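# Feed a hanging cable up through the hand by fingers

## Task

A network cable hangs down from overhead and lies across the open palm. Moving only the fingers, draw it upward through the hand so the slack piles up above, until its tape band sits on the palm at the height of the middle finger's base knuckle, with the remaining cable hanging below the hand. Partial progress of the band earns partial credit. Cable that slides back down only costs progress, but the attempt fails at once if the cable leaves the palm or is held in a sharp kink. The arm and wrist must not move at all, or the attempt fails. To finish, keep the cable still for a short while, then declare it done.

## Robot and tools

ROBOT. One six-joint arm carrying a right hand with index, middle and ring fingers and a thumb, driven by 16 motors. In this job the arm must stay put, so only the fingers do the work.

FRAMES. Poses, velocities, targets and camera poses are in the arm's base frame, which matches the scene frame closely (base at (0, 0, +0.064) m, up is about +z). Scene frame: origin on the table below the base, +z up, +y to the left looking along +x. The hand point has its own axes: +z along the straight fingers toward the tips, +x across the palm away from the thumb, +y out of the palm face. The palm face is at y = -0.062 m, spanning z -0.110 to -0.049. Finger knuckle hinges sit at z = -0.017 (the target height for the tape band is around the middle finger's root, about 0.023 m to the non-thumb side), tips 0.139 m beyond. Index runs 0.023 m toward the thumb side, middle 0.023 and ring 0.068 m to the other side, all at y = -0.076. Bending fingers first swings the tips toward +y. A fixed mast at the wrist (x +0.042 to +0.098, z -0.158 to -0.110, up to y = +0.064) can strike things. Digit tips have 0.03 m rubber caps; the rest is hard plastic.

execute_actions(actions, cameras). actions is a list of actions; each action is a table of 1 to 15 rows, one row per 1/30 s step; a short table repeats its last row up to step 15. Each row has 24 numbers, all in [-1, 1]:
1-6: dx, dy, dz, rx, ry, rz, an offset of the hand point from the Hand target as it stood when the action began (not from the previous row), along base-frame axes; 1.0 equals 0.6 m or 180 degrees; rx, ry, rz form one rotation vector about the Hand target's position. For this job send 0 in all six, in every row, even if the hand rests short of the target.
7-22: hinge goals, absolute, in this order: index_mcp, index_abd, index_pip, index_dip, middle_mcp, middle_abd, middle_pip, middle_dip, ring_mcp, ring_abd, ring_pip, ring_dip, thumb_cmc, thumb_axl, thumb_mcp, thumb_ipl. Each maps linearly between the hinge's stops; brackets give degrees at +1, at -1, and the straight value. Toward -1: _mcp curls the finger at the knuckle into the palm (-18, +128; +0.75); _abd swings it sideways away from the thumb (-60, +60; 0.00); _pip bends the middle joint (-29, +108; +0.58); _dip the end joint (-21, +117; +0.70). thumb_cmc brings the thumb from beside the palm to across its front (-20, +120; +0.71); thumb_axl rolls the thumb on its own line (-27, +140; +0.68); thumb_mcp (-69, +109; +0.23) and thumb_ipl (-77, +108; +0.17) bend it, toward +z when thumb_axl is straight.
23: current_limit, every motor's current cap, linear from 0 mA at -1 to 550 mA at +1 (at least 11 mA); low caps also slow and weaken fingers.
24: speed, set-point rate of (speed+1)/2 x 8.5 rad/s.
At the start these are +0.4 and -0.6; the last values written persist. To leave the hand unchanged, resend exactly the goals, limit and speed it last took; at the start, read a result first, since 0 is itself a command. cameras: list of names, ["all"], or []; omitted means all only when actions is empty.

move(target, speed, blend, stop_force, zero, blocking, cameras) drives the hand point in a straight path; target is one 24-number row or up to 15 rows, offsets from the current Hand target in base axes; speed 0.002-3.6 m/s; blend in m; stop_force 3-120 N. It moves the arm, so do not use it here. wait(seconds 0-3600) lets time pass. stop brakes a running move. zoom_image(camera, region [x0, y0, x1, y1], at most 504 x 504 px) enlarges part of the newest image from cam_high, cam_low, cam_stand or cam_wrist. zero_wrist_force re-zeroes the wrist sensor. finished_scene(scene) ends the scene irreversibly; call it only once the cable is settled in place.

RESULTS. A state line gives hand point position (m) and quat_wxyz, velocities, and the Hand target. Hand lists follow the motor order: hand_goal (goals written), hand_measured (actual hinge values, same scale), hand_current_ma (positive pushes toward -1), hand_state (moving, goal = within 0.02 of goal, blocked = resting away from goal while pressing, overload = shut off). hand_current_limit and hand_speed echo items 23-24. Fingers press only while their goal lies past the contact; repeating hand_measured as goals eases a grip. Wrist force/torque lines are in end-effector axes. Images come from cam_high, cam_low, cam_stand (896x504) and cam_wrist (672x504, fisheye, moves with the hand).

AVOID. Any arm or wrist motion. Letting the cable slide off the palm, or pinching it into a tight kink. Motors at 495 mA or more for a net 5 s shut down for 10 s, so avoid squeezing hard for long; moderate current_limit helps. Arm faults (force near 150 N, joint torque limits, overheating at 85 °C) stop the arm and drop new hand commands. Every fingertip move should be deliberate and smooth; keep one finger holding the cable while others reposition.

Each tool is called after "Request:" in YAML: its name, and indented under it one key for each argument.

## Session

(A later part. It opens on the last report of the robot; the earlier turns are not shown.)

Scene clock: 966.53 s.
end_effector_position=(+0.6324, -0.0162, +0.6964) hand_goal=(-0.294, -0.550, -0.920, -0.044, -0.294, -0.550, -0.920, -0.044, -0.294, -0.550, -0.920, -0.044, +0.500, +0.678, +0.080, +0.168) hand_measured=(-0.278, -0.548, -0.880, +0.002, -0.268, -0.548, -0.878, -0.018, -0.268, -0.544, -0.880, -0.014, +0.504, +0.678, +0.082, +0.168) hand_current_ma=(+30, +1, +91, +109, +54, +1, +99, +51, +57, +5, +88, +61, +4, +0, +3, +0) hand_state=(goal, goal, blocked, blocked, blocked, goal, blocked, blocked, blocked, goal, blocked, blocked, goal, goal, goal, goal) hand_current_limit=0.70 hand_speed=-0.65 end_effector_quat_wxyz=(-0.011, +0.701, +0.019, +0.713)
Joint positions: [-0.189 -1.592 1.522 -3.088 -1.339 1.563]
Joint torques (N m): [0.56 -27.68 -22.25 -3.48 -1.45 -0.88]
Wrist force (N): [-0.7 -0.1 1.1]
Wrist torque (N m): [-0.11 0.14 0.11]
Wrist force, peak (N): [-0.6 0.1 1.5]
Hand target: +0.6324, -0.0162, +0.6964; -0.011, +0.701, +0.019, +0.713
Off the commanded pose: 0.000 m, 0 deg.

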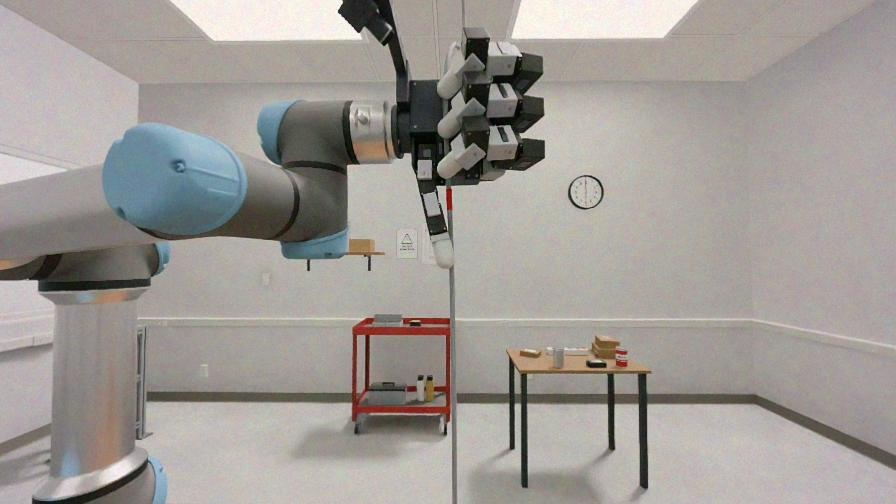

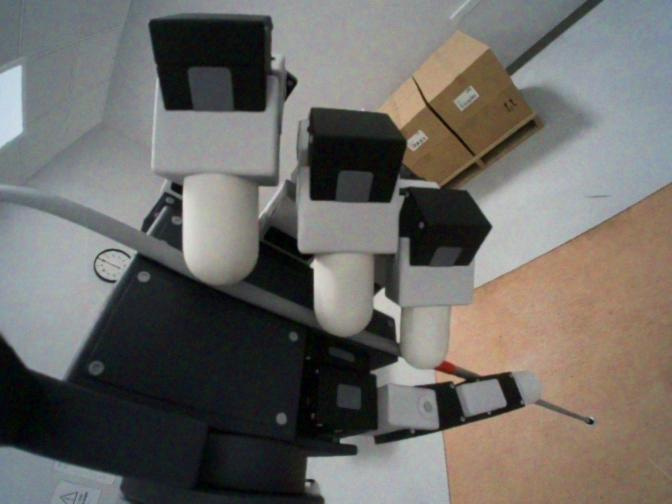

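Request:
execute_actions:
  actions:
    - [[0,0,0,0,0,0,-0.295,0.3,-0.92,-0.045,-0.295,0.3,-0.92,-0.045,-0.295,0.3,-0.92,-0.045,0.5,0.678,0.079,0.168,0.75,-0.7]]
    - [[0,0,0,0,0,0,-0.295,0.3,-0.92,-0.045,-0.295,0.3,-0.92,-0.045,-0.295,0.3,-0.92,-0.045,0.5,0.678,0.079,0.168,0.75,-0.7]]
    - [[0,0,0,0,0,0,-0.295,0.3,-0.92,-0.045,-0.295,0.3,-0.92,-0.045,-0.185,-0.55,-0.78,0.215,0.5,0.678,0.079,0.168,0.7,-0.4]]
    - [[0,0,0,0,0,0,-0.295,0.3,-0.92,-0.045,-0.295,0.3,-0.92,-0.045,-0.315,-0.55,-0.92,-0.015,0.5,0.678,0.079,0.168,0.7,-0.65]]
    - [[0,0,0,0,0,0,-0.295,0.3,-0.92,-0.045,-0.18,-0.55,-0.78,0.21,-0.315,-0.55,-0.92,-0.015,0.5,0.678,0.079,0.168,0.7,-0.4]]
    - [[0,0,0,0,0,0,-0.295,0.3,-0.92,-0.045,-0.31,-0.55,-0.92,-0.02,-0.315,-0.55,-0.92,-0.015,0.5,0.678,0.079,0.168,0.7,-0.65]]
    - [[0,0,0,0,0,0,-0.165,-0.55,-0.78,0.19,-0.31,-0.55,-0.92,-0.02,-0.315,-0.55,-0.92,-0.015,0.5,0.678,0.079,0.168,0.7,-0.4]]
    - [[0,0,0,0,0,0,-0.3,-0.55,-0.92,-0.045,-0.31,-0.55,-0.92,-0.02,-0.315,-0.55,-0.92,-0.015,0.5,0.678,0.079,0.168,0.7,-0.65]]
  cameras: ["cam_stand","cam_wrist"]

Request:
zoom_image:
  camera: "cam_stand"
  region: [400, 20, 560, 200]

Scene clock: 1039.47 s.
end_effector_position=(+0.6324, -0.0162, +0.6964) hand_goal=(-0.300, -0.550, -0.920, -0.044, -0.310, -0.550, -0.920, -0.020, -0.314, -0.550, -0.920, -0.014, +0.500, +0.678, +0.080, +0.168) hand_measured=(-0.282, -0.550, -0.878, +0.002, -0.284, -0.548, -0.876, +0.008, -0.288, -0.544, -0.878, +0.022, +0.504, +0.678, +0.082, +0.168) hand_current_ma=(+30, +0, +94, +112, +53, +1, +99, +58, +57, +7, +99, +78, +4, +0, +3, +0) hand_state=(goal, goal, blocked, blocked, blocked, goal, blocked, blocked, blocked, goal, blocked, blocked, goal, goal, goal, goal) hand_current_limit=0.70 hand_speed=-0.65 end_effector_quat_wxyz=(-0.011, +0.701, +0.019, +0.713)
Joint positions: [-0.189 -1.592 1.522 -3.088 -1.339 1.563]
Joint torques (N m): [0.49 -28.46 -22.23 -3.04 -1.11 -0.87]
Wrist force (N): [-0.4 0.1 1.3]
Wrist torque (N m): [-0.10 0.15 0.14]
Wrist force, peak (N): [-0.6 0.1 1.6]
Hand target: +0.6324, -0.0162, +0.6964; -0.011, +0.701, +0.019, +0.713
Off the commanded pose: 0.000 m, 0 deg.

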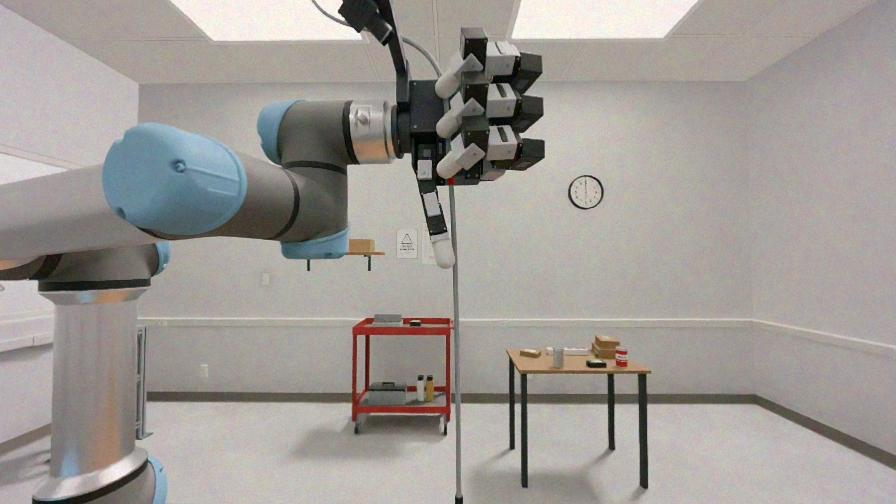

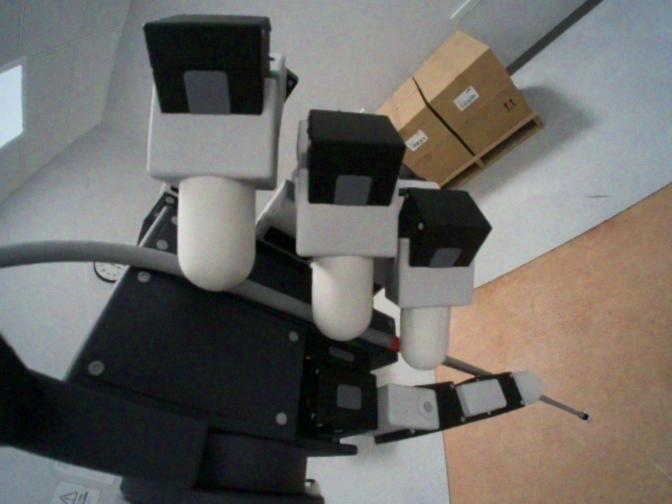

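Scaled by 2.800 from the camera's image (finer frame: 1280x720).

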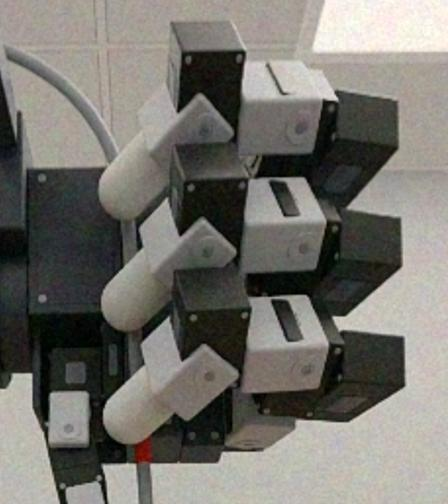

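Request:
execute_actions:
  actions:
    - [[0,0,0,0,0,0,-0.295,0.3,-0.92,-0.05,-0.305,0.3,-0.92,-0.025,-0.31,0.3,-0.92,-0.02,0.5,0.678,0.079,0.168,0.75,-0.7]]
    - [[0,0,0,0,0,0,-0.295,0.3,-0.92,-0.05,-0.305,0.3,-0.92,-0.025,-0.31,0.3,-0.92,-0.02,0.5,0.678,0.079,0.168,0.75,-0.7]]
    - [[0,0,0,0,0,0,-0.295,0.3,-0.92,-0.05,-0.305,0.3,-0.92,-0.025,-0.18,-0.55,-0.78,0.21,0.5,0.678,0.079,0.168,0.7,-0.4]]
    - [[0,0,0,0,0,0,-0.295,0.3,-0.92,-0.05,-0.305,0.3,-0.92,-0.025,-0.315,-0.55,-0.92,-0.015,0.5,0.678,0.079,0.168,0.7,-0.65]]
    - [[0,0,0,0,0,0,-0.295,0.3,-0.92,-0.05,-0.165,-0.55,-0.78,0.19,-0.315,-0.55,-0.92,-0.015,0.5,0.678,0.079,0.168,0.7,-0.4]]
    - [[0,0,0,0,0,0,-0.295,0.3,-0.92,-0.05,-0.3,-0.55,-0.92,-0.035,-0.315,-0.55,-0.92,-0.015,0.5,0.678,0.079,0.168,0.7,-0.65]]
    - [[0,0,0,0,0,0,-0.1,-0.55,-0.78,0.11,-0.3,-0.55,-0.92,-0.035,-0.315,-0.55,-0.92,-0.015,0.5,0.678,0.079,0.168,0.7,-0.4]]
    - [[0,0,0,0,0,0,-0.27,-0.55,-0.92,-0.1,-0.3,-0.55,-0.92,-0.035,-0.315,-0.55,-0.92,-0.015,0.5,0.678,0.079,0.168,0.7,-0.65]]
  cameras: ["cam_stand","cam_wrist"]

Request:
zoom_image:
  camera: "cam_stand"
  region: [400, 20, 560, 200]

Request:
zoom_image:
  camera: "cam_wrist"
  region: [120, 160, 480, 400]

Scene clock: 1055.87 s.
end_effector_position=(+0.6324, -0.0162, +0.6964) hand_goal=(-0.270, -0.550, -0.920, -0.100, -0.300, -0.550, -0.920, -0.034, -0.314, -0.550, -0.920, -0.014, +0.500, +0.678, +0.080, +0.168) hand_measured=(-0.240, -0.552, -0.890, -0.064, -0.280, -0.548, -0.886, -0.008, -0.290, -0.546, -0.880, +0.026, +0.504, +0.678, +0.082, +0.168) hand_current_ma=(+65, -1, +63, +79, +37, +1, +74, +52, +49, +4, +93, +93, +4, +0, +3, +0) hand_state=(blocked, goal, blocked, blocked, goal, goal, blocked, blocked, blocked, goal, blocked, blocked, goal, goal, goal, goal) hand_current_limit=0.70 hand_speed=-0.65 end_effector_quat_wxyz=(-0.011, +0.701, +0.019, +0.713)
Joint positions: [-0.189 -1.592 1.522 -3.088 -1.339 1.563]
Joint torques (N m): [-0.17 -28.63 -21.99 -2.94 -1.04 -0.88]
Wrist force (N): [-0.2 -0.1 1.4]
Wrist torque (N m): [-0.15 0.13 0.15]
Wrist force, peak (N): [-0.3 -0.1 1.7]
Hand target: +0.6324, -0.0162, +0.6964; -0.011, +0.701, +0.019, +0.713
Off the commanded pose: 0.000 m, 0 deg.

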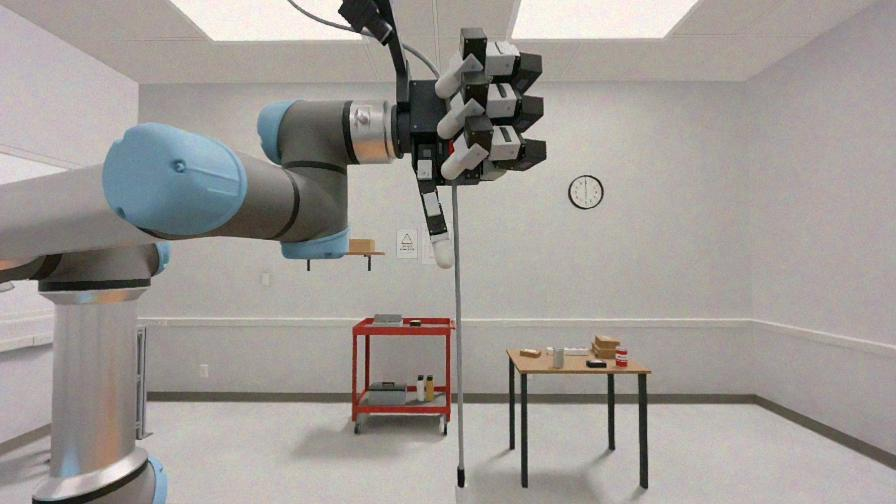

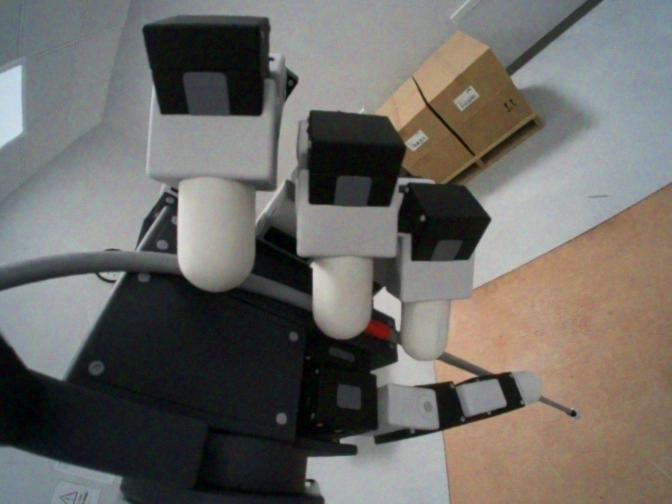

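Scaled by 2.800 from the camera's image (finer frame: 1280x720).

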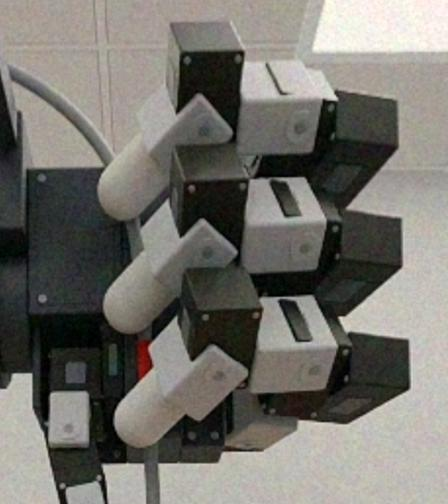

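Scaled by 1.400 from the camera's image (finer frame: 960x720).

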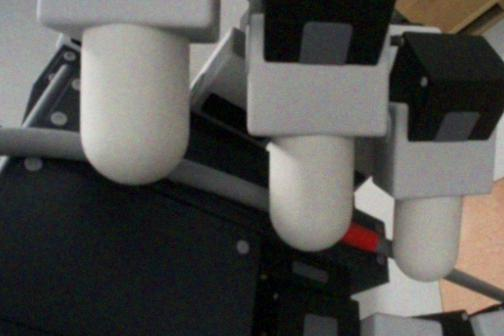

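Request:
execute_actions:
  actions:
    - [[0,0,0,0,0,0,-0.27,0.3,-0.92,-0.1,-0.298,0.3,-0.92,-0.035,-0.31,0.3,-0.92,-0.02,0.5,0.678,0.079,0.168,0.75,-0.7]]
    - [[0,0,0,0,0,0,-0.27,0.3,-0.92,-0.1,-0.298,0.3,-0.92,-0.035,-0.31,0.3,-0.92,-0.02,0.5,0.678,0.079,0.168,0.75,-0.7]]
  cameras: ["cam_stand","cam_wrist"]

Request:
zoom_image:
  camera: "cam_stand"
  region: [400, 20, 560, 200]

Request:
zoom_image:
  camera: "cam_wrist"
  region: [120, 160, 480, 400]

Scene clock: 1068.73 s.
end_effector_position=(+0.6324, -0.0162, +0.6964) hand_goal=(-0.270, +0.300, -0.920, -0.100, -0.298, +0.300, -0.920, -0.034, -0.310, +0.300, -0.920, -0.020, +0.500, +0.678, +0.080, +0.168) hand_measured=(-0.240, +0.282, -0.854, -0.074, -0.268, +0.298, -0.870, -0.018, -0.274, +0.278, -0.860, +0.010, +0.504, +0.678, +0.082, +0.168) hand_current_ma=(+65, -26, +176, +52, +66, -2, +124, +25, +86, -33, +156, +64, +4, +0, +3, +0) hand_state=(blocked, goal, blocked, blocked, blocked, goal, blocked, goal, blocked, blocked, blocked, blocked, goal, goal, goal, goal) hand_current_limit=0.75 hand_speed=-0.70 end_effector_quat_wxyz=(-0.011, +0.701, +0.019, +0.713)
Joint positions: [-0.189 -1.592 1.522 -3.088 -1.339 1.563]
Joint torques (N m): [0.51 -28.45 -22.15 -2.9 -1.15 -0.99]
Wrist force (N): [-0.1 -0.1 1.4]
Wrist torque (N m): [-0.15 0.11 0.14]
Wrist force, peak (N): [-0.5 -0.1 1.6]
Hand target: +0.6324, -0.0162, +0.6964; -0.011, +0.701, +0.019, +0.713
Off the commanded pose: 0.000 m, 0 deg.

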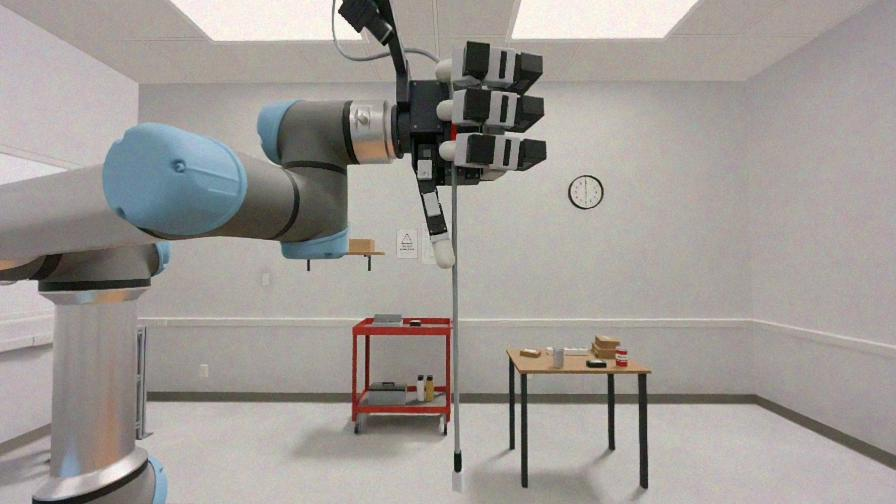

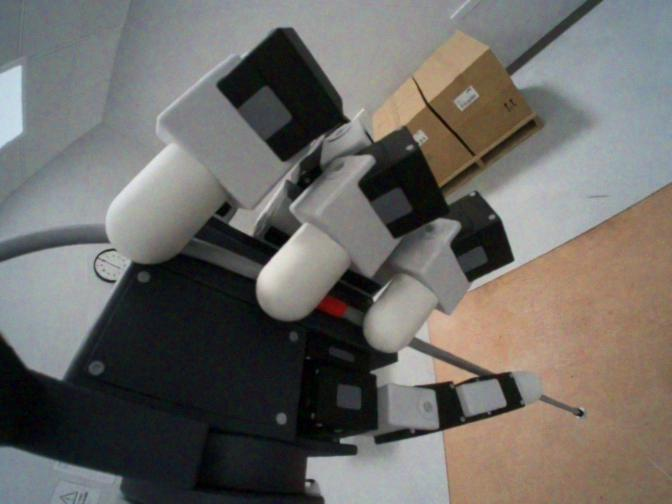

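Scaled by 2.800 from the camera's image (finer frame: 1280x720).

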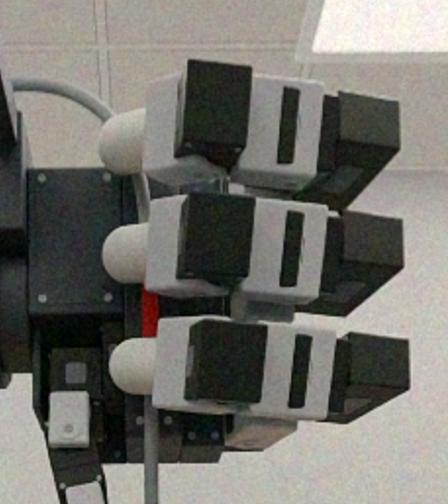

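Scaled by 1.400 from the camera's image (finer frame: 960x720).

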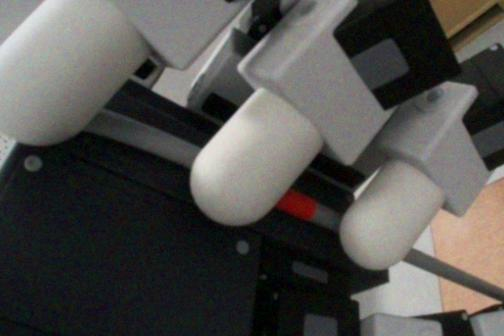

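Request:
execute_actions:
  actions:
    - [[0,0,0,0,0,0,-0.27,0.3,-0.92,-0.1,-0.298,0.3,-0.92,-0.035,-0.15,-0.55,-0.78,0.175,0.5,0.678,0.079,0.168,0.7,-0.4]]
    - [[0,0,0,0,0,0,-0.27,0.3,-0.92,-0.1,-0.298,0.3,-0.92,-0.035,-0.29,-0.55,-0.92,-0.06,0.5,0.678,0.079,0.168,0.7,-0.65]]
    - [[0,0,0,0,0,0,-0.27,0.3,-0.92,-0.1,-0.06,-0.55,-0.78,0.05,-0.29,-0.55,-0.92,-0.06,0.5,0.678,0.079,0.168,0.7,-0.4]]
    - [[0,0,0,0,0,0,-0.27,0.3,-0.92,-0.1,-0.255,-0.55,-0.92,-0.125,-0.29,-0.55,-0.92,-0.06,0.5,0.678,0.079,0.168,0.7,-0.65]]
    - [[0,0,0,0,0,0,-0.035,-0.55,-0.78,0.02,-0.255,-0.55,-0.92,-0.125,-0.29,-0.55,-0.92,-0.06,0.5,0.678,0.079,0.168,0.7,-0.4]]
    - [[0,0,0,0,0,0,-0.24,-0.55,-0.92,-0.16,-0.255,-0.55,-0.92,-0.125,-0.29,-0.55,-0.92,-0.06,0.5,0.678,0.079,0.168,0.7,-0.65]]
  cameras: ["cam_stand","cam_wrist"]

Request:
zoom_image:
  camera: "cam_stand"
  region: [400, 20, 560, 200]

Request:
zoom_image:
  camera: "cam_wrist"
  region: [120, 160, 480, 400]

Scene clock: 1091.27 s.
end_effector_position=(+0.6324, -0.0162, +0.6964) hand_goal=(-0.240, -0.550, -0.920, -0.160, -0.254, -0.550, -0.920, -0.124, -0.290, -0.550, -0.920, -0.060, +0.500, +0.678, +0.080, +0.168) hand_measured=(-0.194, -0.556, -0.892, -0.136, -0.204, -0.554, -0.890, -0.102, -0.278, -0.548, -0.888, -0.020, +0.504, +0.678, +0.082, +0.168) hand_current_ma=(+118, -7, +53, +44, +129, -4, +62, +38, +20, +1, +64, +89, +4, +0, +3, +0) hand_state=(blocked, goal, blocked, blocked, blocked, goal, blocked, blocked, goal, goal, blocked, blocked, goal, goal, goal, goal) hand_current_limit=0.70 hand_speed=-0.65 end_effector_quat_wxyz=(-0.011, +0.701, +0.019, +0.713)
Joint positions: [-0.189 -1.592 1.522 -3.088 -1.339 1.563]
Joint torques (N m): [-0.03 -28.35 -22.45 -2.74 -1.06 -0.83]
Wrist force (N): [-0.5 0.3 1.5]
Wrist torque (N m): [-0.10 0.12 0.15]
Wrist force, peak (N): [-0.5 0.1 1.7]
Hand target: +0.6324, -0.0162, +0.6964; -0.011, +0.701, +0.019, +0.713
Off the commanded pose: 0.000 m, 0 deg.

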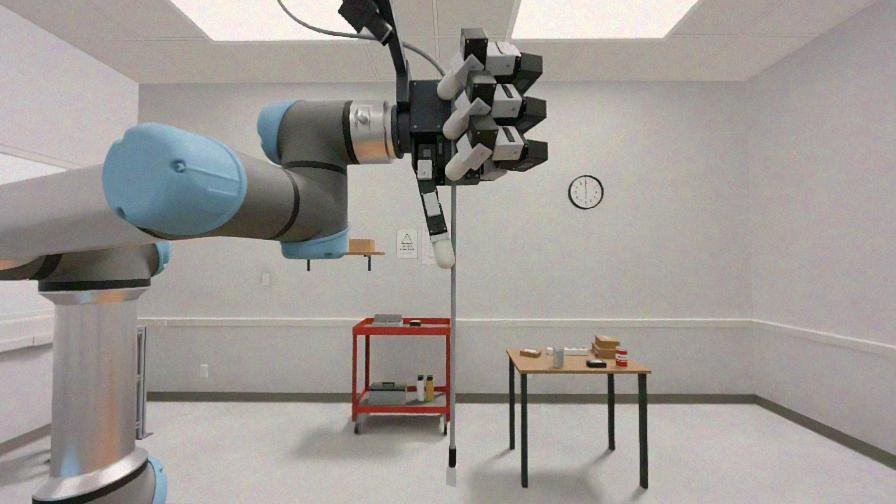

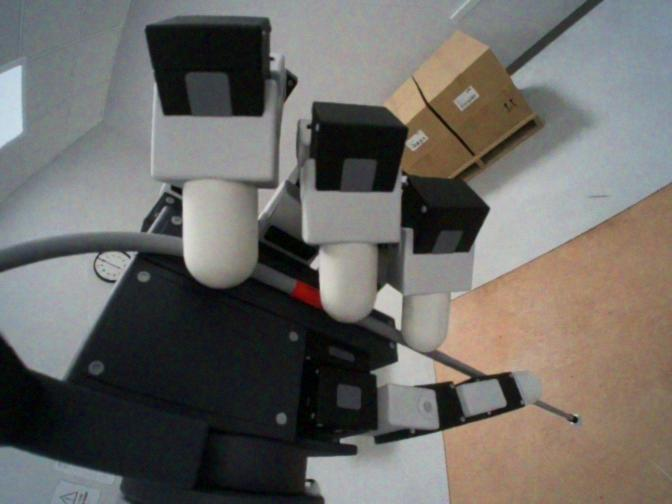

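Scaled by 2.800 from the camera's image (finer frame: 1280x720).

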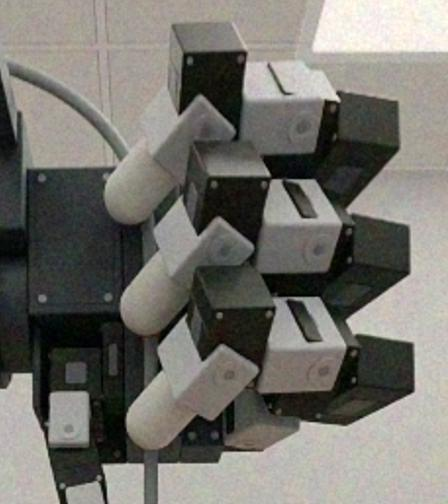

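Scaled by 1.400 from the camera's image (finer frame: 960x720).

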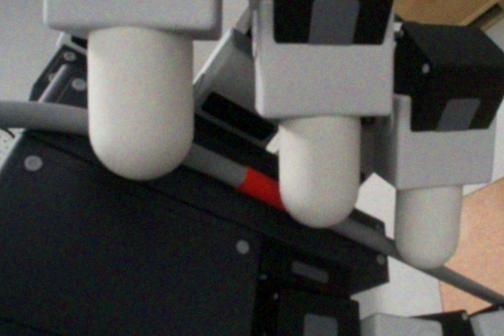

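Request:
execute_actions:
  actions:
    - [[0,0,0,0,0,0,-0.24,-0.04,-0.92,-0.16,-0.253,-0.04,-0.92,-0.125,-0.29,-0.04,-0.92,-0.06,0.5,0.678,0.079,0.168,0.75,-0.75]]
    - [[0,0,0,0,0,0,-0.24,-0.04,-0.92,-0.16,-0.253,-0.04,-0.92,-0.125,-0.29,-0.04,-0.92,-0.06,0.5,0.678,0.079,0.168,0.7,-0.75]]
  cameras: ["cam_stand","cam_wrist"]

Request:
zoom_image:
  camera: "cam_wrist"
  region: [120, 160, 480, 400]

Request:
zoom_image:
  camera: "cam_stand"
  region: [400, 20, 560, 200]

Scene clock: 1101.70 s.
end_effector_position=(+0.6324, -0.0162, +0.6964) hand_goal=(-0.240, -0.040, -0.920, -0.160, -0.252, -0.040, -0.920, -0.124, -0.290, -0.040, -0.920, -0.060, +0.500, +0.678, +0.080, +0.168) hand_measured=(-0.194, -0.148, -0.848, -0.130, -0.204, -0.124, -0.850, -0.100, -0.258, -0.084, -0.874, -0.022, +0.504, +0.678, +0.082, +0.168) hand_current_ma=(+118, -293, +204, +63, +123, -205, +193, +45, +72, -84, +106, +82, +4, +0, +3, +0) hand_state=(blocked, blocked, blocked, blocked, blocked, blocked, blocked, blocked, blocked, blocked, blocked, blocked, goal, goal, goal, goal) hand_current_limit=0.70 hand_speed=-0.75 end_effector_quat_wxyz=(-0.011, +0.701, +0.019, +0.713)
Joint positions: [-0.189 -1.592 1.522 -3.088 -1.339 1.563]
Joint torques (N m): [-0.25 -28.25 -22.46 -2.56 -0.97 -0.85]
Wrist force (N): [-0.3 0.1 1.5]
Wrist torque (N m): [-0.11 0.09 0.15]
Wrist force, peak (N): [-0.4 0.0 1.7]
Hand target: +0.6324, -0.0162, +0.6964; -0.011, +0.701, +0.019, +0.713
Off the commanded pose: 0.000 m, 0 deg.

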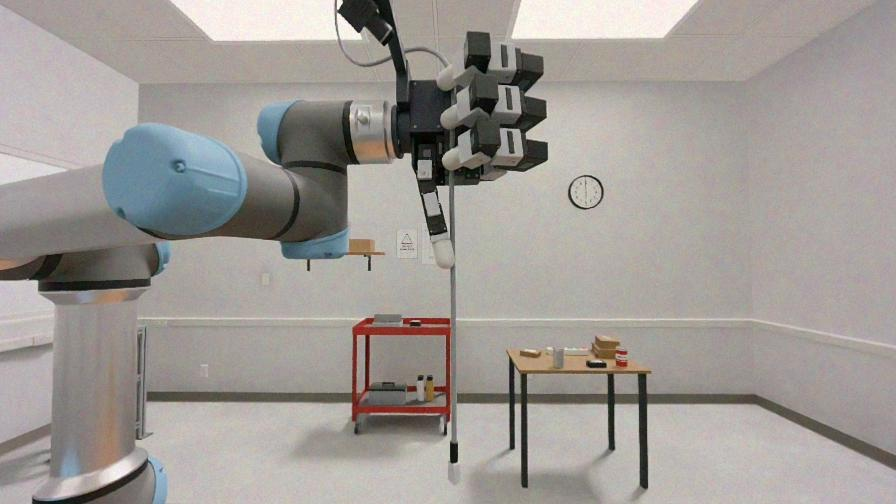

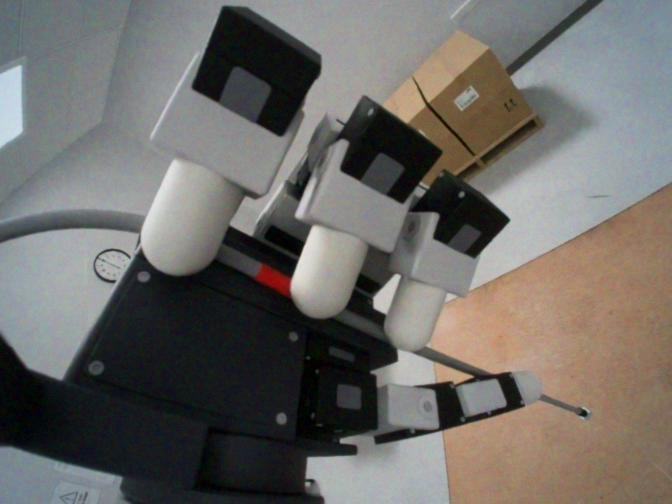

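Scaled by 1.400 from the camera's image (finer frame: 960x720).

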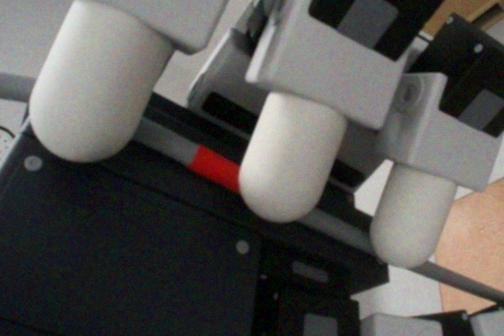

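Scaled by 2.800 from the camera's image (finer frame: 1280x720).

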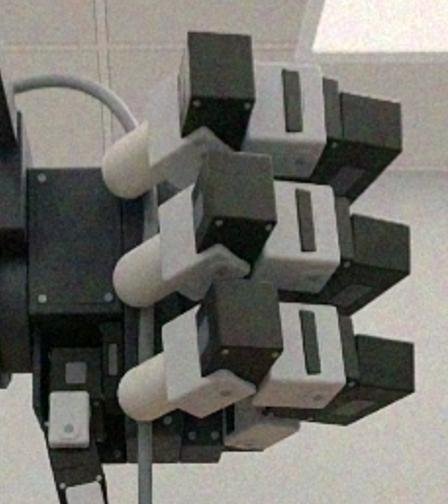

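Request:
wait:
  seconds: 0.2
  cameras: ["cam_wrist", "cam_stand"]

Request:
zoom_image:
  camera: "cam_wrist"
  region: [180, 200, 360, 340]

Request:
zoom_image:
  camera: "cam_stand"
  region: [400, 20, 560, 200]

Scene clock: 1119.27 s.
end_effector_position=(+0.6324, -0.0162, +0.6964) hand_goal=(-0.240, -0.040, -0.920, -0.160, -0.252, -0.040, -0.920, -0.124, -0.290, -0.040, -0.920, -0.060, +0.500, +0.678, +0.080, +0.168) hand_measured=(-0.194, -0.148, -0.848, -0.130, -0.204, -0.124, -0.850, -0.100, -0.258, -0.084, -0.874, -0.022, +0.504, +0.678, +0.082, +0.168) hand_current_ma=(+118, -293, +204, +63, +123, -205, +193, +45, +72, -83, +106, +82, +4, +0, +3, +0) hand_state=(blocked, blocked, blocked, blocked, blocked, blocked, blocked, blocked, blocked, blocked, blocked, blocked, goal, goal, goal, goal) hand_current_limit=0.70 hand_speed=-0.75 end_effector_quat_wxyz=(-0.011, +0.701, +0.019, +0.713)
Joint positions: [-0.189 -1.592 1.522 -3.088 -1.339 1.563]
Joint torques (N m): [-0.54 -28.25 -22.34 -2.43 -0.84 -0.82]
Wrist force (N): [-0.2 0.0 1.4]
Wrist torque (N m): [-0.13 0.12 0.13]
Wrist force, peak (N): [-0.6 0.0 1.7]
Hand target: +0.6324, -0.0162, +0.6964; -0.011, +0.701, +0.019, +0.713
Off the commanded pose: 0.000 m, 0 deg.
wait: 0.20 s; at rest from the start
Images, in order (width x height): cam_stand 896x504, cam_wrist 672x504.

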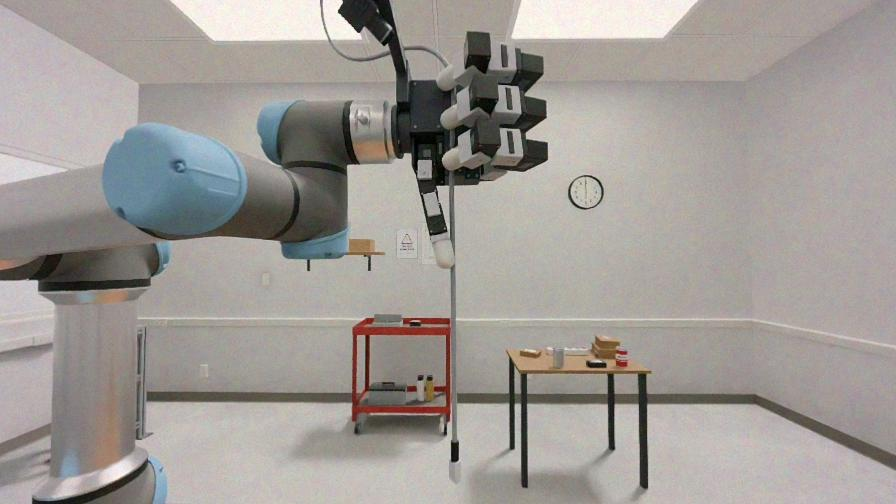

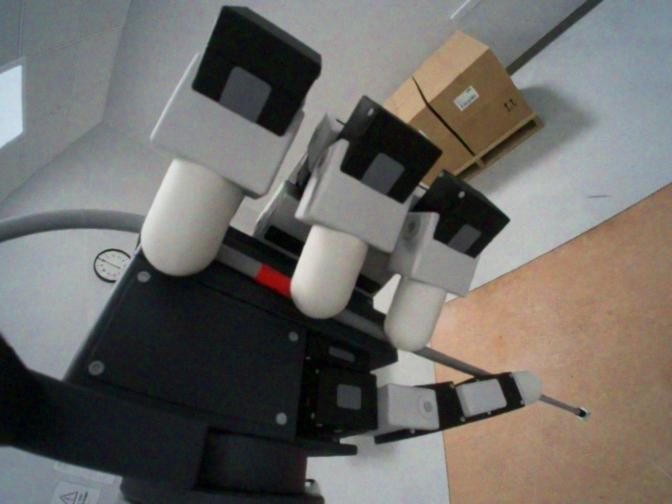

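Scaled by 2.800 from the camera's image (finer frame: 960x720).

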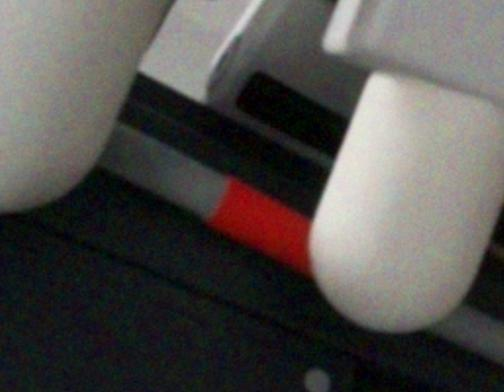

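Scaled by 2.800 from the camera's image (finer frame: 1280x720).

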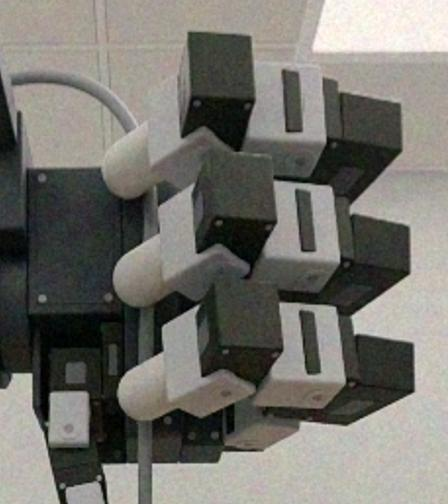

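Request:
zoom_image:
  camera: "cam_stand"
  region: [430, 85, 475, 130]

Scaled by 11.200 from the camera's image (finer frame: 1280x720).

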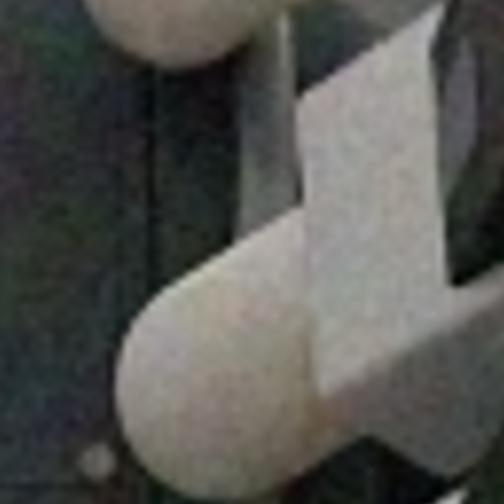

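Request:
finished_scene:
  scene: 1

The scene is finished: the task was done.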